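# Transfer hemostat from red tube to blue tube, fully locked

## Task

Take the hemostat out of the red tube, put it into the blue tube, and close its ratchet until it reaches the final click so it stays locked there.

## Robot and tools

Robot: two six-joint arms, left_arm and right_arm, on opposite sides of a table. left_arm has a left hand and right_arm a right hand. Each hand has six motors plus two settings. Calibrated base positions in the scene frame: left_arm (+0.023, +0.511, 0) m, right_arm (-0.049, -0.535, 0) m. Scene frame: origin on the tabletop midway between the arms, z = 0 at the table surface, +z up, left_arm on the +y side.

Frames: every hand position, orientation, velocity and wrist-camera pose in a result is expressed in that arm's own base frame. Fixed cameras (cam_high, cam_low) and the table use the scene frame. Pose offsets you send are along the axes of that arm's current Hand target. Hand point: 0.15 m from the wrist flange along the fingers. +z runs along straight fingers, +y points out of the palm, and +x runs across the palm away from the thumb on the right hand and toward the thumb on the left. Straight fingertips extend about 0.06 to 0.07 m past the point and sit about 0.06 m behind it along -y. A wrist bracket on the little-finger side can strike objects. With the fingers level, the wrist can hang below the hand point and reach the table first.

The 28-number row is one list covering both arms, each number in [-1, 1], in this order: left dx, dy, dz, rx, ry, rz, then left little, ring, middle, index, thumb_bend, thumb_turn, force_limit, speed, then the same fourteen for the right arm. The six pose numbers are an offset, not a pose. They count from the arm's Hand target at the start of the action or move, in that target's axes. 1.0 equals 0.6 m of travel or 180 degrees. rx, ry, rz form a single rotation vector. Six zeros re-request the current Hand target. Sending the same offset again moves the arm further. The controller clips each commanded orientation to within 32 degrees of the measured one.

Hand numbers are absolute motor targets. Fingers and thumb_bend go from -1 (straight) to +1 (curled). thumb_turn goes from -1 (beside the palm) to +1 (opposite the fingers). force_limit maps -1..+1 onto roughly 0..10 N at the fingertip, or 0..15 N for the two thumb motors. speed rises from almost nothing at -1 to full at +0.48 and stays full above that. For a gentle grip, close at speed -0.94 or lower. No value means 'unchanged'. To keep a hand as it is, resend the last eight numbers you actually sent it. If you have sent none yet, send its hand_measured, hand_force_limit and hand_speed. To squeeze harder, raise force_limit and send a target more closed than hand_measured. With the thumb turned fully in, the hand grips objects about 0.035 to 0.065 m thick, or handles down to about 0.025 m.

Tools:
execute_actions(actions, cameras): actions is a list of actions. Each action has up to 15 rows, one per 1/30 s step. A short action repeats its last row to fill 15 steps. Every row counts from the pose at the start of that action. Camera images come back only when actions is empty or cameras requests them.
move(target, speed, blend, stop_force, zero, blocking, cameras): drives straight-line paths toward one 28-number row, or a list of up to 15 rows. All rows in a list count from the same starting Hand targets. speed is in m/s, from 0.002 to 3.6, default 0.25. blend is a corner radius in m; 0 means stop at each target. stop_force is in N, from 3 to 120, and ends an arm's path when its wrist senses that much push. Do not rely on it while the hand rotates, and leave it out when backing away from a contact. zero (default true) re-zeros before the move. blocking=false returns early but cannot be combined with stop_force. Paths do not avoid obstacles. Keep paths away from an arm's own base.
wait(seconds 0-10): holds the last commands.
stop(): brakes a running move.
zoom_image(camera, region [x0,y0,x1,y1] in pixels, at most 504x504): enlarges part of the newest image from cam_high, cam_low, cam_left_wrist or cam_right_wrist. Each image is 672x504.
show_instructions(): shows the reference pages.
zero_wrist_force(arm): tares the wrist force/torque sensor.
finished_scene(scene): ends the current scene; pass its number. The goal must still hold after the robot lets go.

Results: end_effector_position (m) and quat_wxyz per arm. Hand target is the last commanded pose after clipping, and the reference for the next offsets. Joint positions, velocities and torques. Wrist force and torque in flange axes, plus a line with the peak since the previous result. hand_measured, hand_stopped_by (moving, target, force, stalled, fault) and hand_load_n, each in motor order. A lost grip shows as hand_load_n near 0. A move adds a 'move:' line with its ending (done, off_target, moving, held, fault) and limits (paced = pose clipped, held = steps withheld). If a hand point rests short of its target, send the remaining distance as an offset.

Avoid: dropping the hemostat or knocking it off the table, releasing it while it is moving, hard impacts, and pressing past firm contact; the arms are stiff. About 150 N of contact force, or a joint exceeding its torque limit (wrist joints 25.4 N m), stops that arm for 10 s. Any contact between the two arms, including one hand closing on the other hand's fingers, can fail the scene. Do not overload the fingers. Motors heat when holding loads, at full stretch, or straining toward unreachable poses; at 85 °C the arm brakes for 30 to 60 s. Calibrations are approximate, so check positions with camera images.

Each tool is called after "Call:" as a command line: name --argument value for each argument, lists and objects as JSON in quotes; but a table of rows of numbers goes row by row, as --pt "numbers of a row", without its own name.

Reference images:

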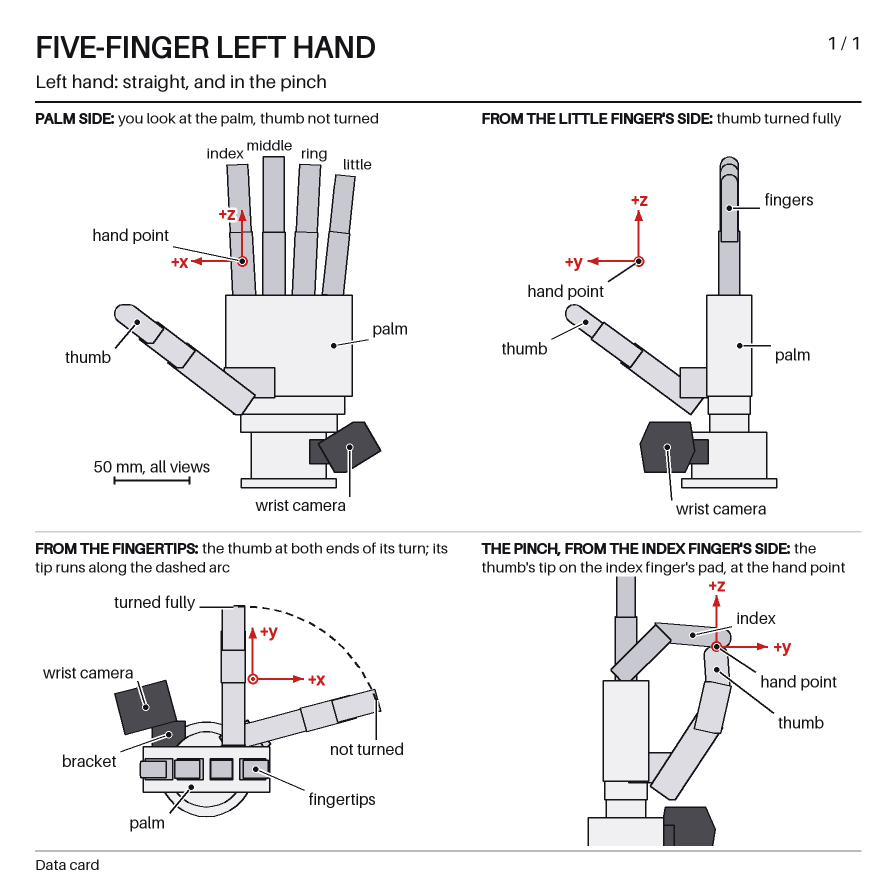

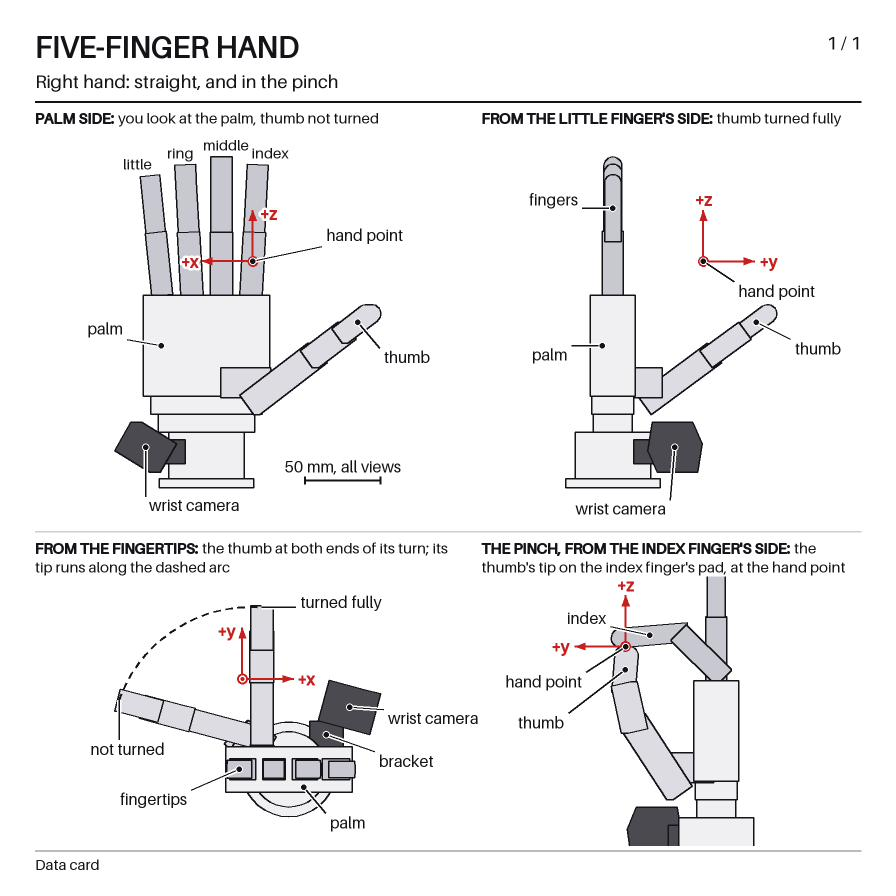

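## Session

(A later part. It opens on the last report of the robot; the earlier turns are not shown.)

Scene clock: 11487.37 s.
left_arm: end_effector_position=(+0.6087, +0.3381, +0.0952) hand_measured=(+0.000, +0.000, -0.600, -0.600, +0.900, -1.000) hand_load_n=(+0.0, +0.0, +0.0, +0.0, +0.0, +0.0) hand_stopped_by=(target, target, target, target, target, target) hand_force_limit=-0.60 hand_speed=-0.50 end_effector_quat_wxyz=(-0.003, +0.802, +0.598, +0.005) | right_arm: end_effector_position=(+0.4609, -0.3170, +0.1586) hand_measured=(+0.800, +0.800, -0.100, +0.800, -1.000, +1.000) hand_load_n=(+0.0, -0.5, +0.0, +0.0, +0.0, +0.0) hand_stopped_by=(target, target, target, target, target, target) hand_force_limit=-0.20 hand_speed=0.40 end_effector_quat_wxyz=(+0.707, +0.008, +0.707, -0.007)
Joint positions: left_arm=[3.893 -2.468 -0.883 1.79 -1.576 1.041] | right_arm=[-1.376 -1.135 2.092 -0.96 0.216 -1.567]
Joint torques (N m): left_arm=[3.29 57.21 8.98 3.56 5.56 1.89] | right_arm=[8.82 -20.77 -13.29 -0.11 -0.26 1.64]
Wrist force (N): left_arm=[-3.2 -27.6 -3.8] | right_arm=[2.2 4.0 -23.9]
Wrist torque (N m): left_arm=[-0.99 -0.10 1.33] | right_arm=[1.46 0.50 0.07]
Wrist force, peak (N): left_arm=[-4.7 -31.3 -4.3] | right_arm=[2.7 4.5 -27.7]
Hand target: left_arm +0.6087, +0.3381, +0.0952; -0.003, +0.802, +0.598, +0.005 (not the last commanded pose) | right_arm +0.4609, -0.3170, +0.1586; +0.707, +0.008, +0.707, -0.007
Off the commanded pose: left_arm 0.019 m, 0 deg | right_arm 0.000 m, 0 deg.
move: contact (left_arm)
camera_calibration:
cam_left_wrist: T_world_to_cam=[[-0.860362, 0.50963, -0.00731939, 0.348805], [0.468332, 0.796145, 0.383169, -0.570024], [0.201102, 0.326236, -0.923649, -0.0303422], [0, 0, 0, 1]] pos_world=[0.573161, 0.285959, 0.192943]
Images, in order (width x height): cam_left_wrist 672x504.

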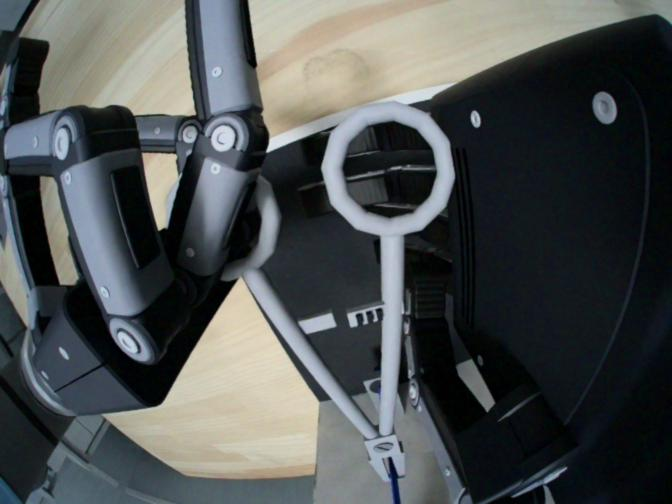

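Call:
move --target '[0,0.03,0,0,0,0,0,0,-0.6,-0.6,0.9,-1,-0.6,-0.5,0,0,0,0,0,0,0.8,0.8,-0.1,0.8,-1,1,-0.2,0.4]' --speed 0.005 --stop_force 15 --cameras '["cam_left_wrist"]'

Call:
zoom_image --camera "cam_left_wrist" --region '[290, 280, 420, 350]'

Scene clock: 11514.13 s.
left_arm: end_effector_position=(+0.6096, +0.3379, +0.0953) hand_measured=(+0.000, +0.000, -0.600, -0.600, +0.900, -1.000) hand_load_n=(+0.0, +0.0, +0.0, +0.0, +0.0, +0.0) hand_stopped_by=(target, target, target, target, target, target) hand_force_limit=-0.60 hand_speed=-0.50 end_effector_quat_wxyz=(-0.003, +0.802, +0.598, +0.005) | right_arm: end_effector_position=(+0.4609, -0.3170, +0.1586) hand_measured=(+0.800, +0.800, -0.100, +0.800, -1.000, +1.000) hand_load_n=(+0.0, -0.5, +0.0, +0.0, +0.0, +0.0) hand_stopped_by=(target, target, target, target, target, target) hand_force_limit=-0.20 hand_speed=0.40 end_effector_quat_wxyz=(+0.707, +0.008, +0.707, -0.007)
Joint positions: left_arm=[3.892 -2.47 -0.879 1.788 -1.576 1.04] | right_arm=[-1.376 -1.135 2.092 -0.96 0.216 -1.567]
Joint torques (N m): left_arm=[-1.93 55.62 11.48 5.83 8.29 1.57] | right_arm=[16.63 -30.81 -13.59 -2.83 3.38 1.49]
Wrist force (N): left_arm=[-5.8 -41.6 -6.5] | right_arm=[4.3 5.0 -38.2]
Wrist torque (N m): left_arm=[-1.23 -0.14 2.00] | right_arm=[2.23 0.99 0.12]
Wrist force, peak (N): left_arm=[-6.9 -45.9 -7.0] | right_arm=[4.6 5.6 -42.5]
Hand target: left_arm +0.6096, +0.3379, +0.0953; -0.003, +0.802, +0.598, +0.005 (not the last commanded pose) | right_arm +0.4609, -0.3170, +0.1586; +0.707, +0.008, +0.707, -0.007
Off the commanded pose: left_arm 0.017 m, 0 deg | right_arm 0.000 m, 0 deg.
move: contact (left_arm)
camera_calibration:
cam_left_wrist: T_world_to_cam=[[-0.860444, 0.509492, -0.00729204, 0.349762], [0.46823, 0.796244, 0.383088, -0.570241], [0.200987, 0.326212, -0.923683, -0.0303783], [0, 0, 0, 1]] pos_world=[0.574061, 0.285759, 0.192943]
Images, in order (width x height): cam_left_wrist 672x504.

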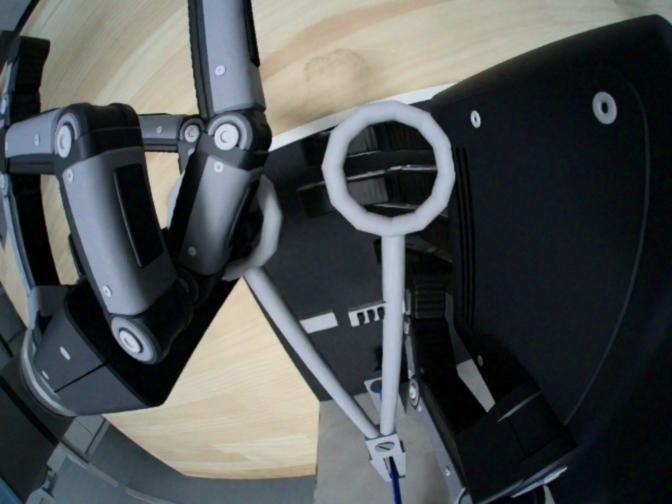

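Scaled by 3.877 from the camera's 672x504 image, which has a finer 960x720 frame.

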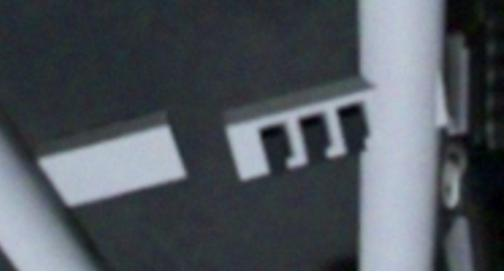

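Call:
move --target '[0,-0.01,0,0,0,0,0,0,-0.6,-0.6,0.9,-1,-0.6,-0.5,0,0,0,0,0,0,0.8,0.8,-0.1,0.8,-1,1,-0.2,0.4]' --speed 0.01 --cameras '["cam_left_wrist"]'

Call:
zoom_image --camera "cam_left_wrist" --region '[280, 280, 410, 350]'

Scene clock: 11537.07 s.
left_arm: end_effector_position=(+0.6037, +0.3397, +0.0952) hand_measured=(+0.000, +0.000, -0.600, -0.600, +0.900, -1.000) hand_load_n=(+0.0, +0.0, +0.0, +0.0, +0.0, +0.0) hand_stopped_by=(target, target, target, target, target, target) hand_force_limit=-0.60 hand_speed=-0.50 end_effector_quat_wxyz=(-0.003, +0.802, +0.598, +0.005) | right_arm: end_effector_position=(+0.4609, -0.3170, +0.1586) hand_measured=(+0.800, +0.800, -0.100, +0.800, -1.000, +1.000) hand_load_n=(+0.0, +0.0, +0.0, +0.0, +0.0, +0.0) hand_stopped_by=(target, target, target, target, target, target) hand_force_limit=-0.20 hand_speed=0.40 end_effector_quat_wxyz=(+0.707, +0.008, +0.707, -0.007)
Joint positions: left_arm=[3.9 -2.458 -0.902 1.799 -1.576 1.049] | right_arm=[-1.375 -1.135 2.092 -0.96 0.216 -1.567]
Joint torques (N m): left_arm=[1.32 46.98 25.49 -2.07 -0.92 0.75] | right_arm=[1.69 -38.73 -13.58 -1.98 0.55 1.55]
Wrist force (N): left_arm=[0.4 0.2 -1.1] | right_arm=[0.1 0.2 0.8]
Wrist torque (N m): left_arm=[0.09 -0.10 -0.02] | right_arm=[-0.05 -0.32 -0.03]
Wrist force, peak (N): left_arm=[-6.1 -42.0 -6.2] | right_arm=[4.2 5.0 -38.5]
Hand target: left_arm +0.6038, +0.3396, +0.0953; -0.003, +0.802, +0.598, +0.005 | right_arm +0.4609, -0.3170, +0.1586; +0.707, +0.008, +0.707, -0.007
Off the commanded pose: left_arm 0.000 m, 0 deg | right_arm 0.000 m, 0 deg.
move: done
camera_calibration:
cam_left_wrist: T_world_to_cam=[[-0.860434, 0.509509, -0.00733906, 0.343853], [0.468247, 0.796269, 0.383015, -0.568961], [0.200993, 0.326122, -0.923713, -0.0297724], [0, 0, 0, 1]] pos_world=[0.568261, 0.287559, 0.192943]
Images, in order (width x height): cam_left_wrist 672x504.

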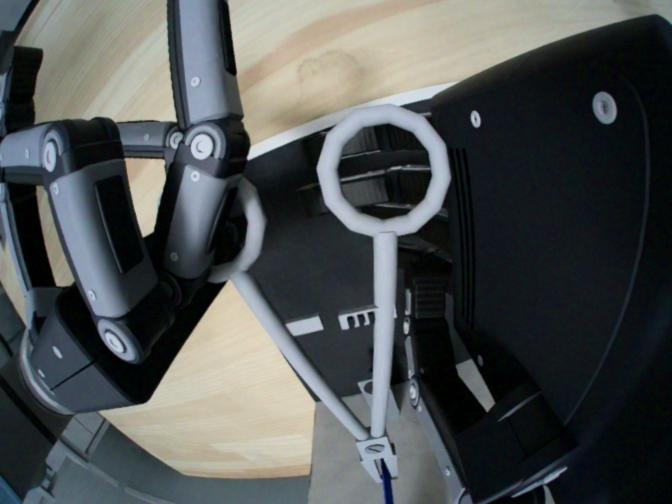

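Scaled by 3.877 from the camera's 672x504 image, which has a finer 960x720 frame.

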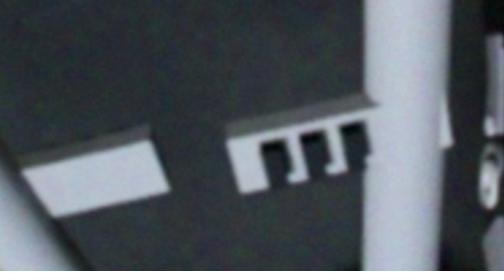

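Call:
zoom_image --camera "cam_left_wrist" --region '[150, 90, 480, 340]'

Scaled by 1.527 from the camera's 672x504 image, which has a finer 960x720 frame.

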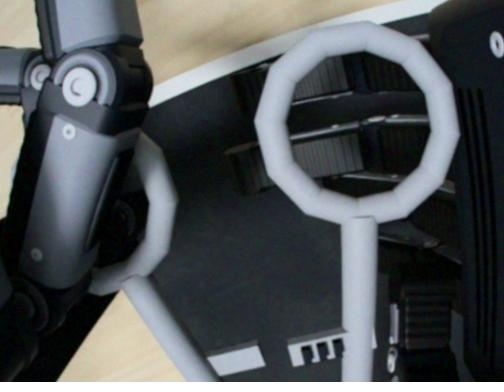

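Call:
move --pt "0 -0.05 0 0 0 0 0 0 -0.6 -0.6 0.9 -1 -0.6 -0.5 0 0 0 0 0 0 0.8 0.8 -0.1 0.8 -1 1 -0.2 0.4" --pt "0 -0.0833 -0.2167 0 0 0 0 0 -0.6 -0.6 0.9 -1 -0.6 -0.5 0 0 0 0 0 0 0.8 0.8 -0.1 0.8 -1 1 -0.2 0.4" --speed 0.08 --blend 0.01 --cameras '["all"]'

Call:
zoom_image --camera "cam_high" --region '[290, 240, 370, 350]'

Call:
zoom_image --camera "cam_left_wrist" --region '[250, 180, 550, 400]'

Scene clock: 11882.87 s.
left_arm: end_effector_position=(+0.5554, +0.3527, +0.2253) hand_measured=(+0.000, -0.154, -0.600, -0.600, +0.900, -1.000) hand_load_n=(+0.0, +0.0, +0.0, +0.0, +0.0, +0.0) hand_stopped_by=(target, target, target, target, target, target) hand_force_limit=-0.60 hand_speed=-0.50 end_effector_quat_wxyz=(-0.003, +0.802, +0.598, +0.005) | right_arm: end_effector_position=(+0.4608, -0.3171, +0.1586) hand_measured=(+0.800, +0.800, -0.100, +0.800, -1.000, +1.000) hand_load_n=(+0.0, +0.0, +0.0, +0.0, +0.0, +0.0) hand_stopped_by=(target, target, target, target, target, target) hand_force_limit=-0.20 hand_speed=0.40 end_effector_quat_wxyz=(+0.707, +0.008, +0.707, -0.007)
Joint positions: left_arm=[3.974 -2.308 -0.836 1.584 -1.575 1.122] | right_arm=[-1.376 -1.135 2.092 -0.96 0.216 -1.567]
Joint torques (N m): left_arm=[-11.03 39.75 8.41 -1.22 -0.91 -2] | right_arm=[10.24 -16.57 -12.34 1.32 2.65 1.65]
Wrist force (N): left_arm=[0.4 0.0 -1.7] | right_arm=[0.3 -0.5 0.4]
Wrist torque (N m): left_arm=[0.08 -0.11 -0.02] | right_arm=[-0.09 -0.34 -0.05]
Wrist force, peak (N): left_arm=[-7.5 -16.7 35.1] | right_arm=[-29.6 -0.9 -11.8]
Hand target: left_arm +0.5554, +0.3526, +0.2252; -0.003, +0.802, +0.598, +0.005 | right_arm +0.4609, -0.3170, +0.1586; +0.707, +0.008, +0.707, -0.007
Off the commanded pose: left_arm 0.000 m, 0 deg | right_arm 0.000 m, 0 deg.
move: done
camera_calibration:
cam_left_wrist: T_world_to_cam=[[-0.860453, 0.509477, -0.00733808, 0.296557], [0.468169, 0.796207, 0.38324, -0.606454], [0.201095, 0.326325, -0.92362, 0.0956556], [0, 0, 0, 1]] pos_world=[0.51986, 0.300559, 0.322943]
cam_right_wrist: T_world_to_cam=[[0.0121188, 0.960603, -0.277659, 0.337884], [-0.417263, 0.257206, 0.871629, 0.149876], [0.908705, 0.105294, 0.403942, -0.339484], [0, 0, 0, 1]] pos_world=[0.366934, -0.327375, 0.100312]

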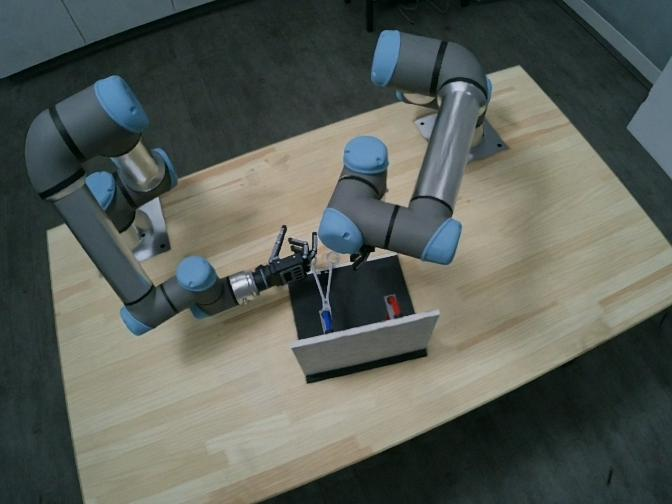

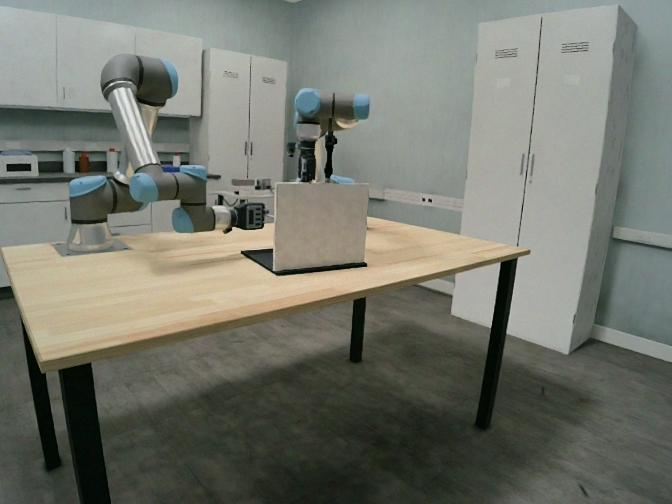

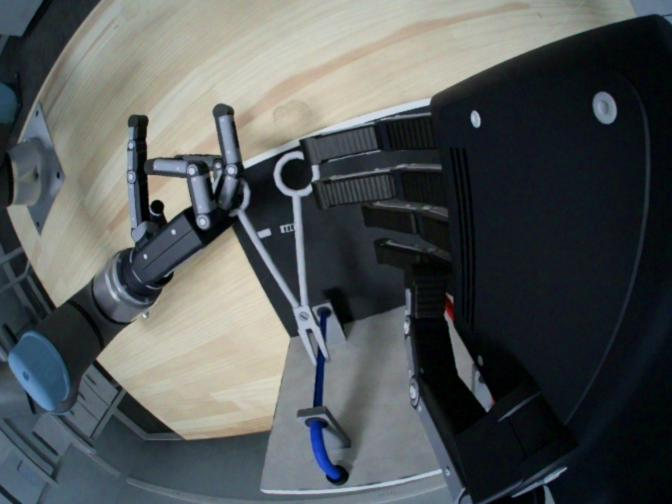

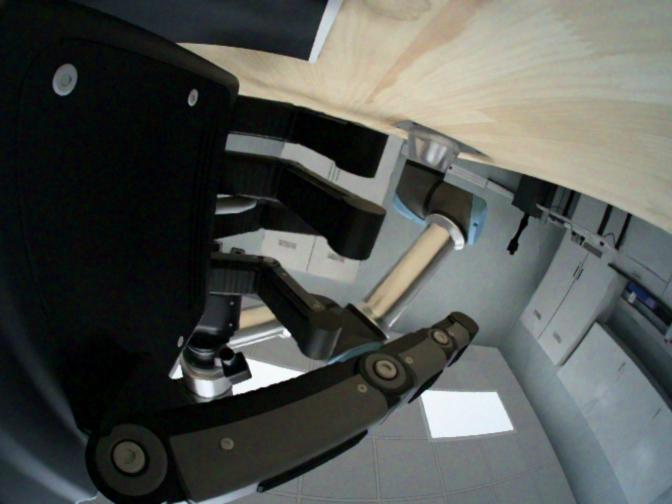

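Scaled by 4.582 from the camera's 672x504 image, which has a finer 960x720 frame.

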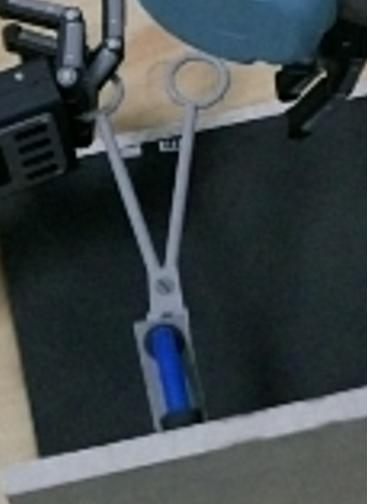

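Scaled by 1.680 from the camera's 672x504 image, which has a finer 960x720 frame.

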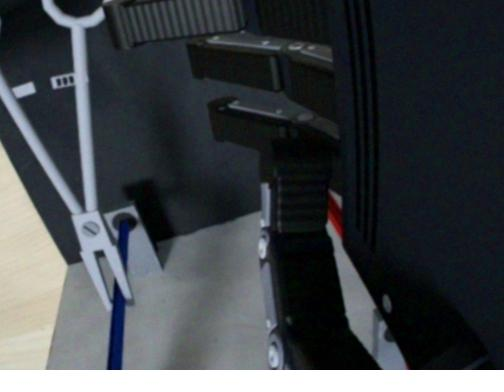

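Call:
zoom_image --camera "cam_left_wrist" --region '[285, 290, 355, 380]'

Call:
zoom_image --camera "cam_left_wrist" --region '[210, 140, 330, 260]'

Call:
zoom_image --camera "cam_low" --region '[235, 180, 280, 232]'

Scaled by 5.600 from the camera's 672x504 image, which has a finer 960x720 frame.

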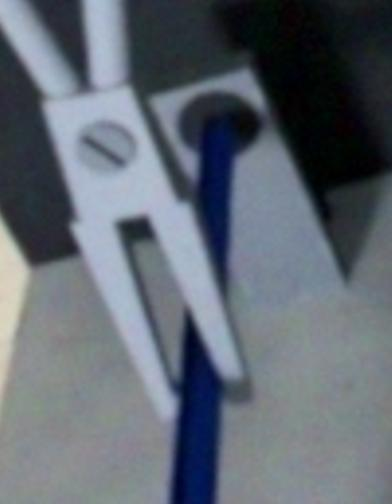

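Scaled by 4.200 from the camera's 672x504 image, which has a finer 960x720 frame.

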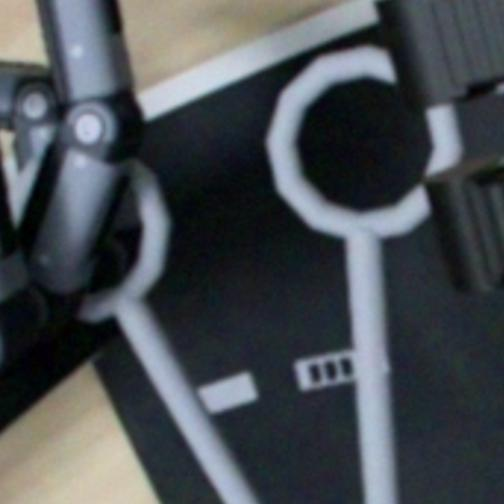

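Scaled by 9.692 from the camera's 672x504 image, which has a finer 960x720 frame.

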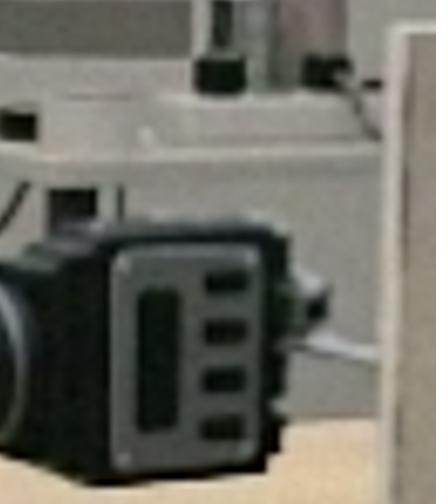

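Call:
move --target '[0,0,-0.02,0,0,-0.5,0.9,0.9,0.9,-1,0.9,-1,-0.6,0.2,0,0,0,0,0,0,0.8,0.8,-0.1,0.8,-1,1,-0.2,0.4]' --speed 0.2 --cameras '["all"]'

Scene clock: 11960.23 s.
left_arm: end_effector_position=(+0.5555, +0.3524, +0.2372) hand_measured=(+0.900, +0.900, +0.490, -1.000, +0.900, -1.000) hand_load_n=(+0.0, +0.0, +4.0, +0.0, +2.0, +0.0) hand_stopped_by=(target, target, force, target, target, target) hand_force_limit=-0.60 hand_speed=0.20 end_effector_quat_wxyz=(+0.001, +0.145, +0.989, +0.005) | right_arm: end_effector_position=(+0.4609, -0.3170, +0.1586) hand_measured=(+0.800, +0.800, -0.100, +0.800, -1.000, +1.000) hand_load_n=(+0.0, +0.0, +0.0, +0.0, +0.0, +0.0) hand_stopped_by=(target, target, target, target, target, target) hand_force_limit=-0.20 hand_speed=0.40 end_effector_quat_wxyz=(+0.707, +0.008, +0.707, -0.007)
Joint positions: left_arm=[3.817 -2.466 -0.524 1.428 -1.577 -0.605] | right_arm=[-1.376 -1.135 2.092 -0.96 0.216 -1.567]
Joint torques (N m): left_arm=[8.09 56.23 9.01 -0.14 -1 -2.42] | right_arm=[13.75 -16.27 -11.36 1.6 2.52 1.41]
Wrist force (N): left_arm=[0.1 0.1 -1.6] | right_arm=[0.0 -0.3 0.1]
Wrist torque (N m): left_arm=[0.05 -0.06 -0.01] | right_arm=[-0.05 -0.28 -0.07]
Wrist force, peak (N): left_arm=[0.0 0.2 -2.0] | right_arm=[0.3 -0.6 0.5]
Hand target: left_arm +0.5554, +0.3525, +0.2372; +0.001, +0.144, +0.990, +0.005 | right_arm +0.4609, -0.3170, +0.1586; +0.707, +0.008, +0.707, -0.007
Off the commanded pose: left_arm 0.000 m, 0 deg | right_arm 0.000 m, 0 deg.
move: done
camera_calibration:
cam_left_wrist: T_world_to_cam=[[-0.509748, -0.860088, -0.0201236, 0.587775], [-0.80136, 0.466171, 0.374843, 0.212655], [-0.313017, 0.207202, -0.92687, 0.435091], [0, 0, 0, 1]] pos_world=[0.606221, 0.316253, 0.335389]
cam_right_wrist: T_world_to_cam=[[0.0120313, 0.960593, -0.277698, 0.337916], [-0.417287, 0.257203, 0.871618, 0.149884], [0.908695, 0.105393, 0.403937, -0.339448], [0, 0, 0, 1]] pos_world=[0.366933, -0.327375, 0.100312]

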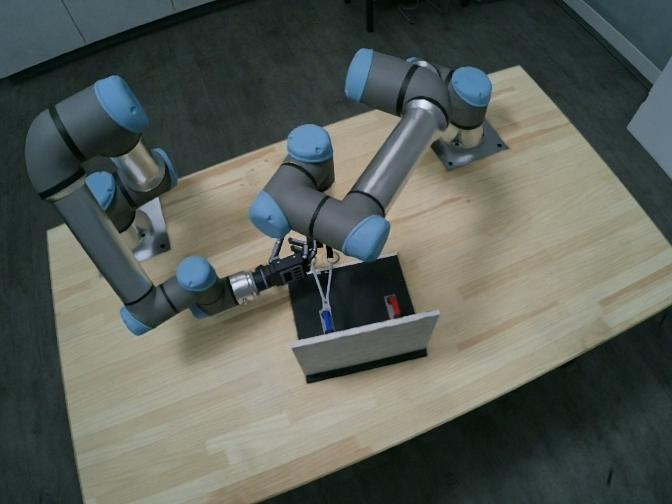

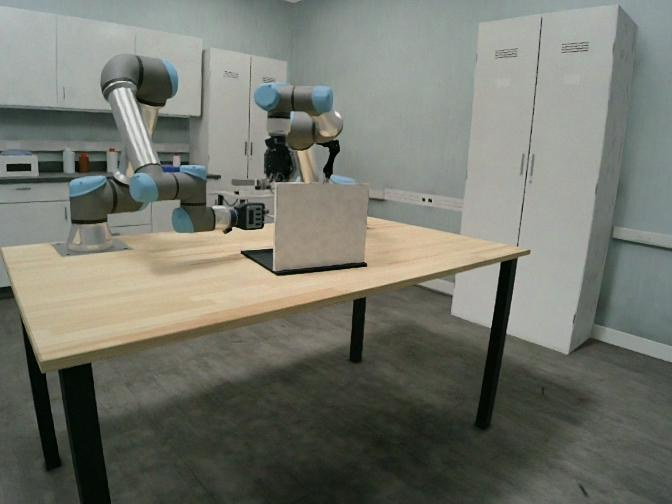

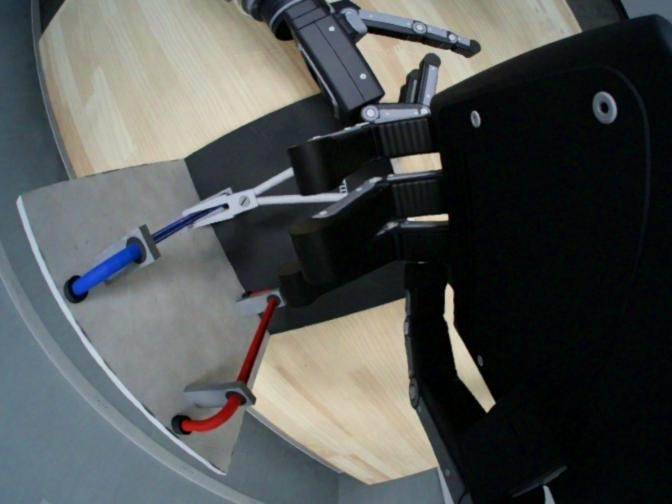

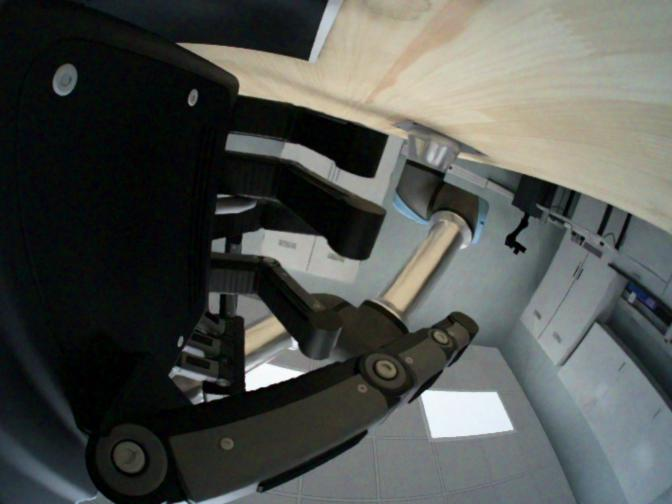

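Call:
move --target '[-0.0667,0.0465,0,0,0,0,0.9,0.9,0.9,-1,0.9,-1,-0.6,0.2,0,0,0,0,0,0,0.8,0.8,-0.1,0.8,-1,1,-0.2,0.4]' --speed 0.1 --cameras '["all"]'

Call:
zoom_image --camera "cam_high" --region '[290, 235, 370, 345]'

Call:
zoom_image --camera "cam_left_wrist" --region '[250, 80, 470, 320]'

Scene clock: 11986.57 s.
left_arm: end_effector_position=(+0.6004, +0.3670, +0.2370) hand_measured=(+0.900, +0.900, +0.490, -1.000, +0.900, -1.000) hand_load_n=(+0.0, +0.0, +4.0, +0.0, +2.0, +0.5) hand_stopped_by=(target, target, force, target, target, target) hand_force_limit=-0.60 hand_speed=0.20 end_effector_quat_wxyz=(+0.028, +0.154, +0.987, +0.028) | right_arm: end_effector_position=(+0.4609, -0.3170, +0.1586) hand_measured=(+0.800, +0.800, -0.100, +0.800, -1.000, +1.000) hand_load_n=(+0.0, +0.0, +0.0, +0.0, +0.0, -0.5) hand_stopped_by=(target, target, target, target, target, target) hand_force_limit=-0.20 hand_speed=0.40 end_effector_quat_wxyz=(+0.707, +0.008, +0.707, -0.007)
Joint positions: left_arm=[3.796 -2.71 -0.035 1.252 -1.568 -0.606] | right_arm=[-1.376 -1.135 2.092 -0.96 0.216 -1.567]
Joint torques (N m): left_arm=[13.31 55.9 15.96 -0.47 -1.95 -2.24] | right_arm=[12.7 -18.1 -10.86 1.64 2.51 1.49]
Wrist force (N): left_arm=[-0.2 -0.3 -1.7] | right_arm=[0.3 -0.4 0.1]
Wrist torque (N m): left_arm=[0.05 -0.03 0.02] | right_arm=[-0.06 -0.32 -0.05]
Wrist force, peak (N): left_arm=[1.5 -0.5 -1.6] | right_arm=[0.4 -0.7 0.2]
Hand target: left_arm +0.6017, +0.3677, +0.2376; +0.001, +0.144, +0.990, +0.005 | right_arm +0.4609, -0.3170, +0.1586; +0.707, +0.008, +0.707, -0.007
Off the commanded pose: left_arm 0.002 m, 4 deg | right_arm 0.000 m, 0 deg.
elbow stopped short (left arm): the move would have taken joint 3 (elbow) straighter than the controller allows.
move: off_target (left_arm)
camera_calibration:
cam_left_wrist: T_world_to_cam=[[-0.524039, -0.847765, -0.0817179, 0.641939], [-0.813196, 0.469521, 0.343892, 0.255105], [-0.253172, 0.246666, -0.935447, 0.397571], [0, 0, 0, 1]] pos_world=[0.644505, 0.326369, 0.336635]
cam_right_wrist: T_world_to_cam=[[0.0120313, 0.960593, -0.277698, 0.337916], [-0.417287, 0.257203, 0.871618, 0.149884], [0.908695, 0.105393, 0.403937, -0.339448], [0, 0, 0, 1]] pos_world=[0.366933, -0.327375, 0.100312]

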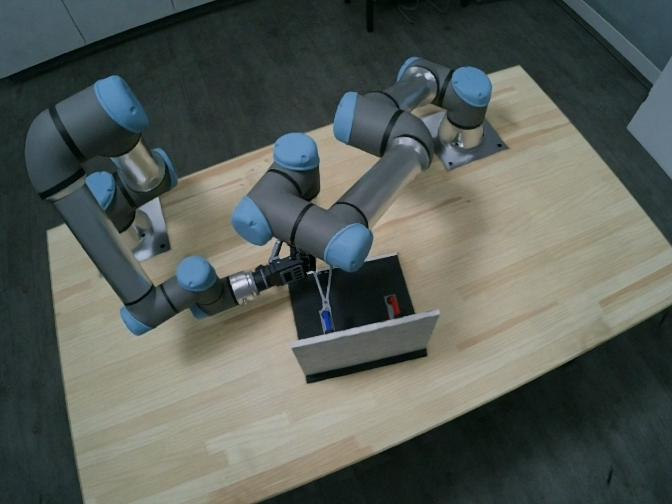

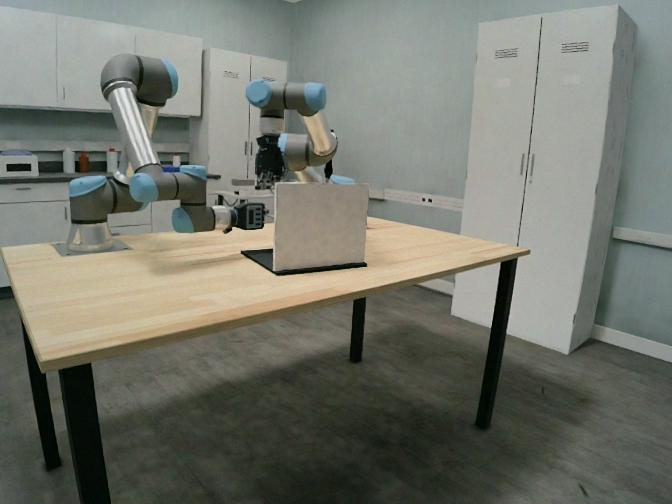

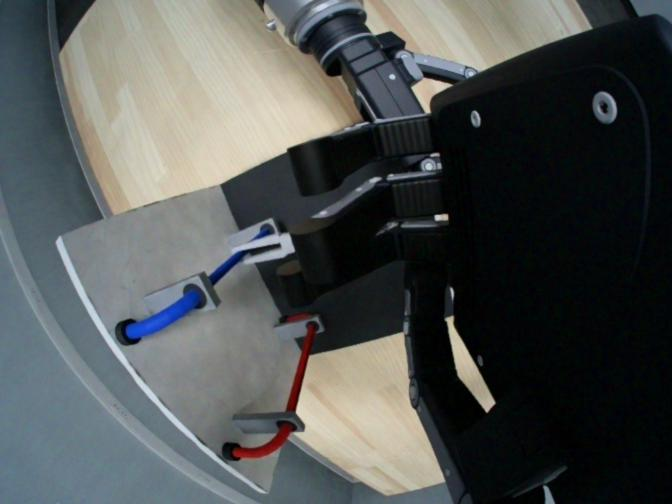

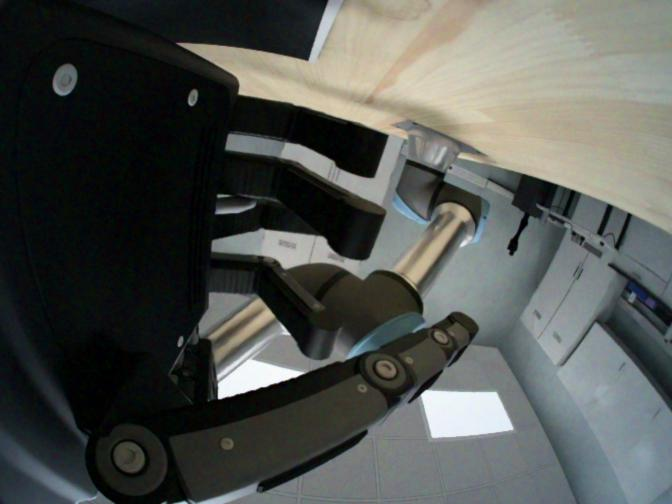

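Scaled by 4.582 from the camera's 672x504 image, which has a finer 960x720 frame.

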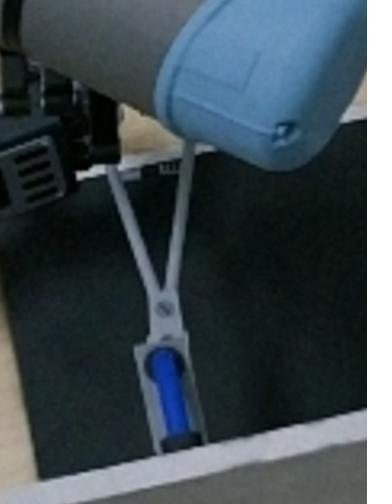

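Scaled by 2.100 from the camera's 672x504 image, which has a finer 960x720 frame.

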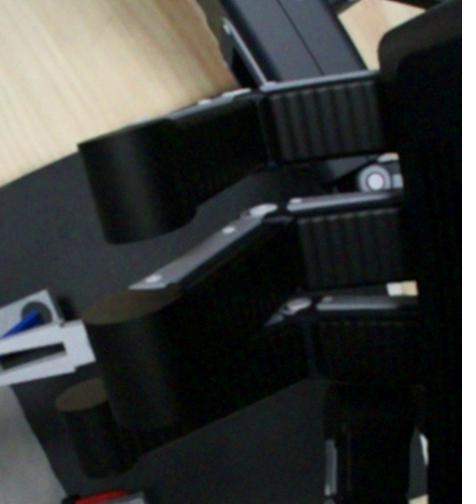

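Call:
move --target '[0.0292,0.0004,0.021,0,-0.111,0,0.9,0.9,0.9,-1,0.9,-1,-0.6,0.2,0,0,0,0,0,0,0.8,0.8,-0.1,0.8,-1,1,-0.2,0.4]' --speed 0.1 --cameras '["all"]'

Call:
zoom_image --camera "cam_high" --region '[290, 235, 370, 345]'

Call:
zoom_image --camera "cam_low" --region '[225, 150, 305, 230]'

Scene clock: 12059.00 s.
left_arm: end_effector_position=(+0.5850, +0.3732, +0.2250) hand_measured=(+0.900, +0.900, +0.490, -1.000, +0.900, -1.000) hand_load_n=(+0.0, +0.0, +4.0, +0.0, +2.0, +0.0) hand_stopped_by=(target, target, force, target, target, target) hand_force_limit=-0.60 hand_speed=0.20 end_effector_quat_wxyz=(+0.173, +0.143, +0.974, -0.020) | right_arm: end_effector_position=(+0.4609, -0.3170, +0.1586) hand_measured=(+0.800, +0.800, -0.100, +0.800, -1.000, +1.000) hand_load_n=(+0.0, +0.0, -0.5, +0.0, +0.0, -0.5) hand_stopped_by=(target, target, target, target, target, target) hand_force_limit=-0.20 hand_speed=0.40 end_effector_quat_wxyz=(+0.707, +0.008, +0.707, -0.007)
Joint positions: left_arm=[3.933 -2.358 -0.718 1.685 -1.269 -0.515] | right_arm=[-1.376 -1.135 2.092 -0.96 0.216 -1.567]
Joint torques (N m): left_arm=[-12.67 45.96 20.52 -3.3 0.38 -2.71] | right_arm=[13.1 -19.04 -10.9 1.6 2.46 1.43]
Wrist force (N): left_arm=[0.3 0.1 -1.8] | right_arm=[0.4 -0.3 0.2]
Wrist torque (N m): left_arm=[0.04 -0.03 0.01] | right_arm=[-0.06 -0.34 -0.04]
Wrist force, peak (N): left_arm=[0.1 -0.6 -2.1] | right_arm=[0.3 -0.7 0.4]
Hand target: left_arm +0.5850, +0.3731, +0.2250; +0.173, +0.143, +0.974, -0.020 | right_arm +0.4609, -0.3170, +0.1586; +0.707, +0.008, +0.707, -0.007
Off the commanded pose: left_arm 0.000 m, 0 deg | right_arm 0.000 m, 0 deg.
move: done
camera_calibration:
cam_left_wrist: T_world_to_cam=[[-0.491939, -0.864582, -0.102439, 0.630222], [-0.870552, 0.490048, 0.0446268, 0.336961], [0.0116166, 0.111132, -0.993738, 0.289721], [0, 0, 0, 1]] pos_world=[0.600007, 0.347555, 0.337428]
cam_right_wrist: T_world_to_cam=[[0.0120313, 0.960593, -0.277698, 0.337916], [-0.417287, 0.257203, 0.871618, 0.149884], [0.908695, 0.105393, 0.403937, -0.339448], [0, 0, 0, 1]] pos_world=[0.366933, -0.327375, 0.100312]

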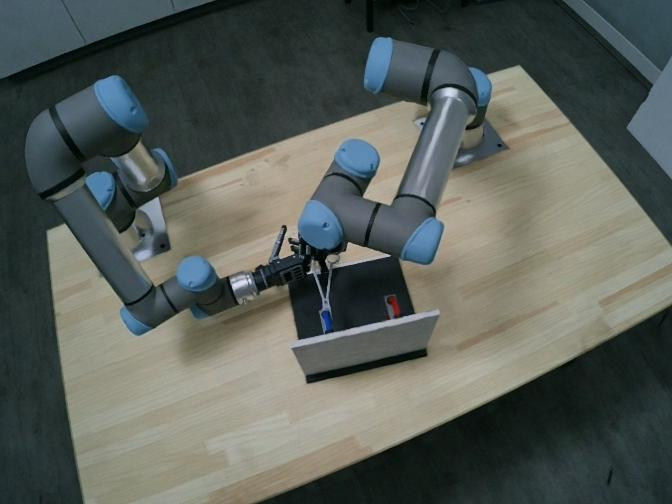

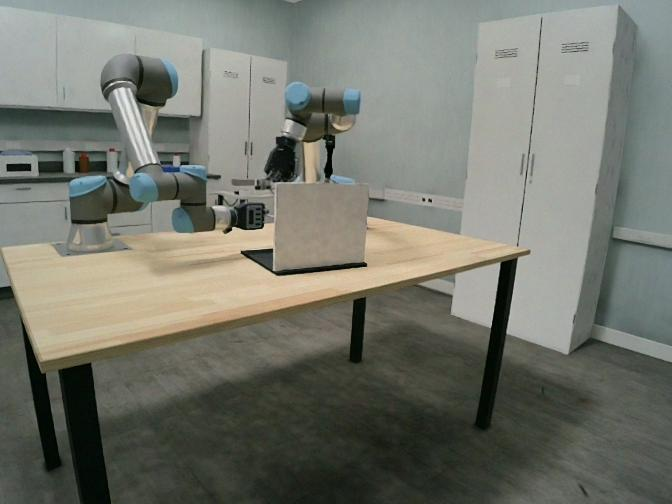

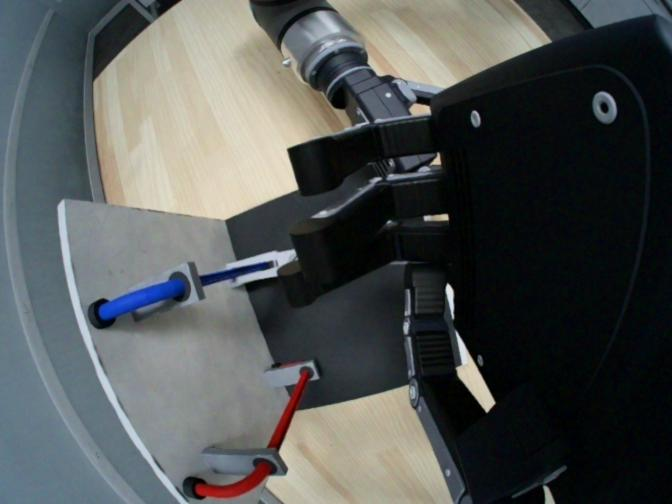

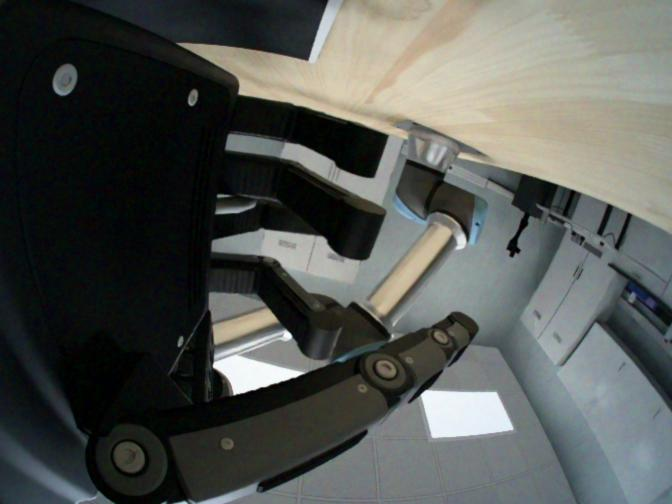

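Scaled by 4.582 from the camera's 672x504 image, which has a finer 960x720 frame.

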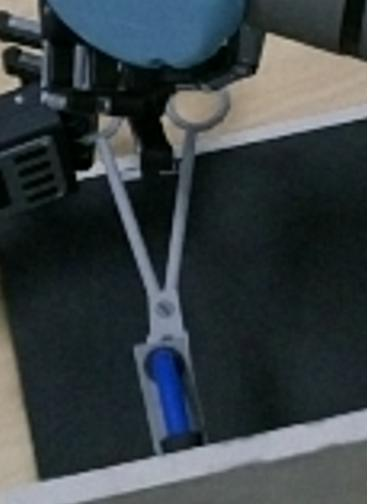

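Scaled by 6.300 from the camera's 672x504 image, which has a finer 960x720 frame.

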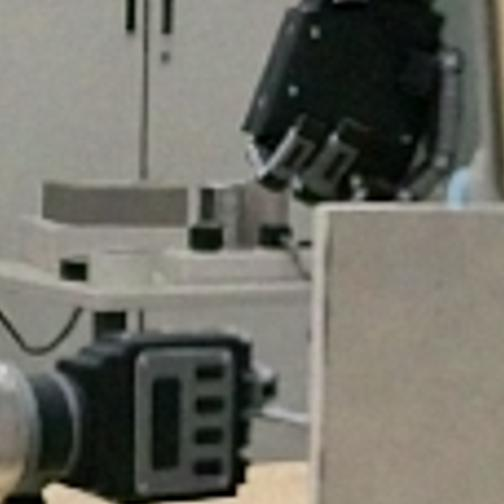

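Call:
move --target '[0.03,0,0.0725,0,0,0,0.9,0.9,0.9,-1,0.9,-1,-0.6,0.2,0,0,0,0,0,0,0.8,0.8,-0.1,0.8,-1,1,-0.2,0.4]' --speed 0.02 --stop_force 4 --cameras '["all"]'

Call:
zoom_image --camera "cam_high" --region '[290, 235, 370, 345]'

Call:
zoom_image --camera "cam_low" --region '[225, 150, 305, 230]'

Scene clock: 12123.30 s.
left_arm: end_effector_position=(+0.5833, +0.3742, +0.1779) hand_measured=(+0.900, +0.900, +0.490, -1.000, +0.900, -1.000) hand_load_n=(+0.0, +0.0, +4.0, +0.5, +2.0, +0.0) hand_stopped_by=(target, target, force, target, target, target) hand_force_limit=-0.60 hand_speed=0.20 end_effector_quat_wxyz=(+0.173, +0.143, +0.974, -0.020) | right_arm: end_effector_position=(+0.4609, -0.3170, +0.1586) hand_measured=(+0.800, +0.800, -0.100, +0.800, -1.000, +1.000) hand_load_n=(+0.0, +0.0, +0.0, +0.0, +0.0, -0.5) hand_stopped_by=(target, target, target, target, target, target) hand_force_limit=-0.20 hand_speed=0.40 end_effector_quat_wxyz=(+0.707, +0.008, +0.707, -0.007)
Joint positions: left_arm=[3.936 -2.355 -0.845 1.807 -1.268 -0.512] | right_arm=[-1.376 -1.135 2.092 -0.96 0.216 -1.567]
Joint torques (N m): left_arm=[7.99 51.67 28.08 -4.12 1.85 1.37] | right_arm=[13.32 -18.1 -10.93 1.97 2.53 1.38]
Wrist force (N): left_arm=[0.3 0.4 -1.9] | right_arm=[0.3 -0.4 0.3]
Wrist torque (N m): left_arm=[0.10 -0.06 -0.05] | right_arm=[-0.07 -0.33 -0.05]
Wrist force, peak (N): left_arm=[-0.1 0.1 -2.1] | right_arm=[0.3 -0.6 0.5]
Hand target: left_arm +0.5833, +0.3742, +0.1779; +0.173, +0.143, +0.974, -0.020 | right_arm +0.4609, -0.3170, +0.1586; +0.707, +0.008, +0.707, -0.007
Off the commanded pose: left_arm 0.000 m, 0 deg | right_arm 0.000 m, 0 deg.
move: done
camera_calibration:
cam_left_wrist: T_world_to_cam=[[-0.492048, -0.864525, -0.102396, 0.625459], [-0.870489, 0.490171, 0.0445051, 0.337046], [0.011716, 0.111034, -0.993748, 0.242802], [0, 0, 0, 1]] pos_world=[0.598306, 0.348555, 0.290328]
cam_right_wrist: T_world_to_cam=[[0.0120313, 0.960593, -0.277698, 0.337916], [-0.417287, 0.257203, 0.871618, 0.149884], [0.908695, 0.105393, 0.403937, -0.339448], [0, 0, 0, 1]] pos_world=[0.366933, -0.327375, 0.100312]

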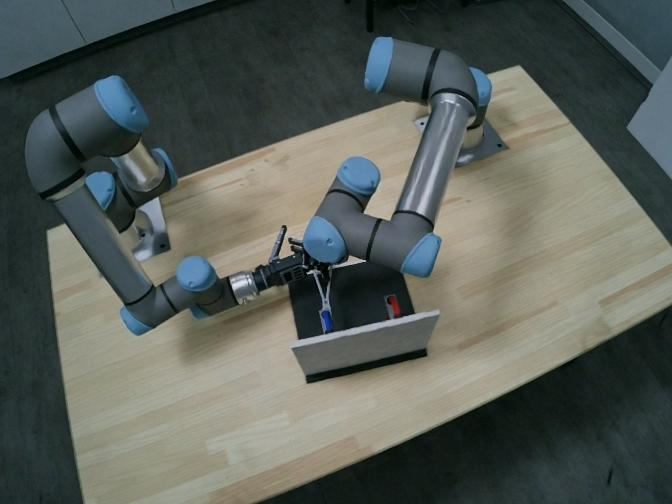

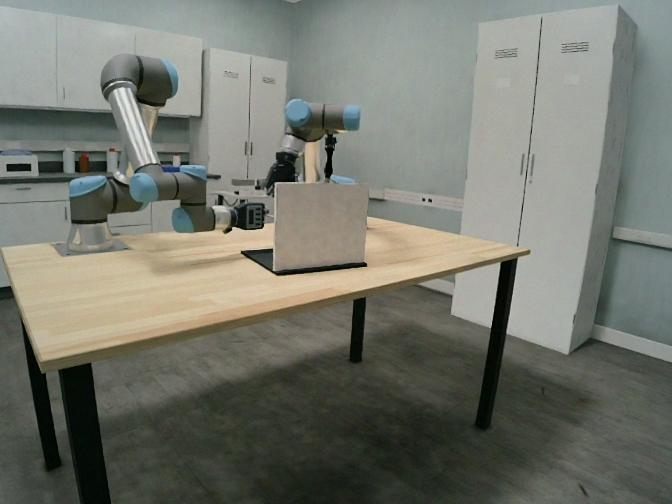

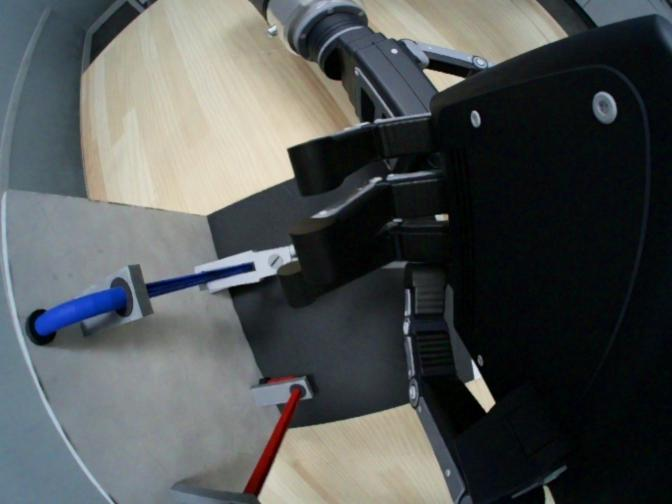

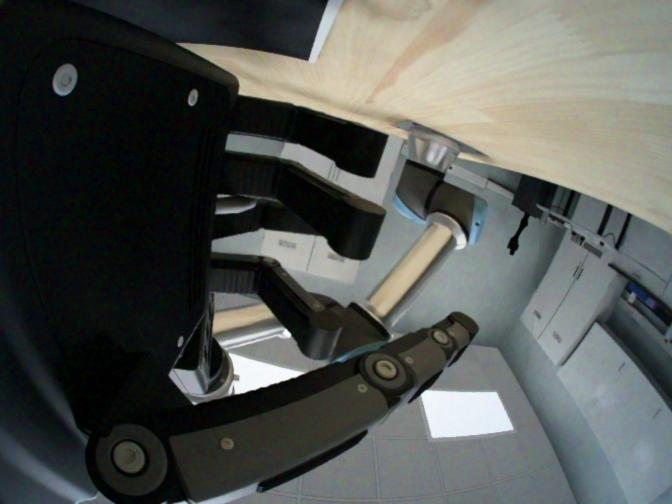

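Scaled by 4.582 from the camera's 672x504 image, which has a finer 960x720 frame.

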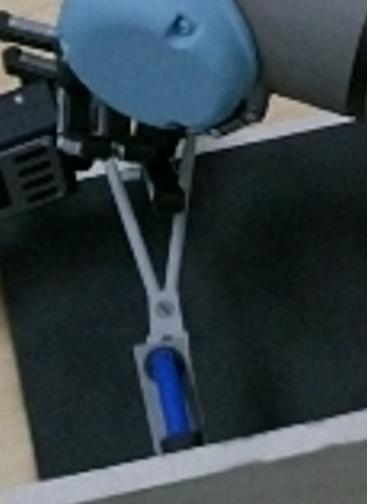

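Scaled by 6.300 from the camera's 672x504 image, which has a finer 960x720 frame.

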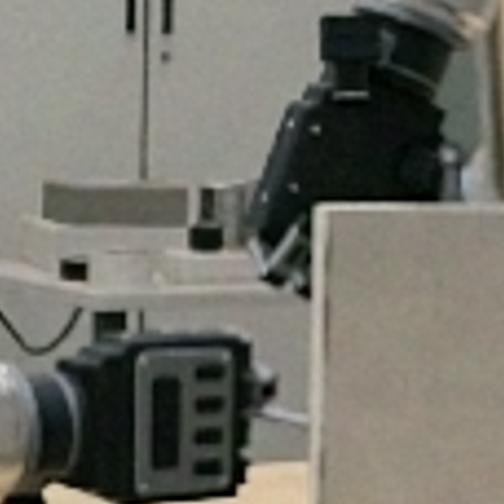

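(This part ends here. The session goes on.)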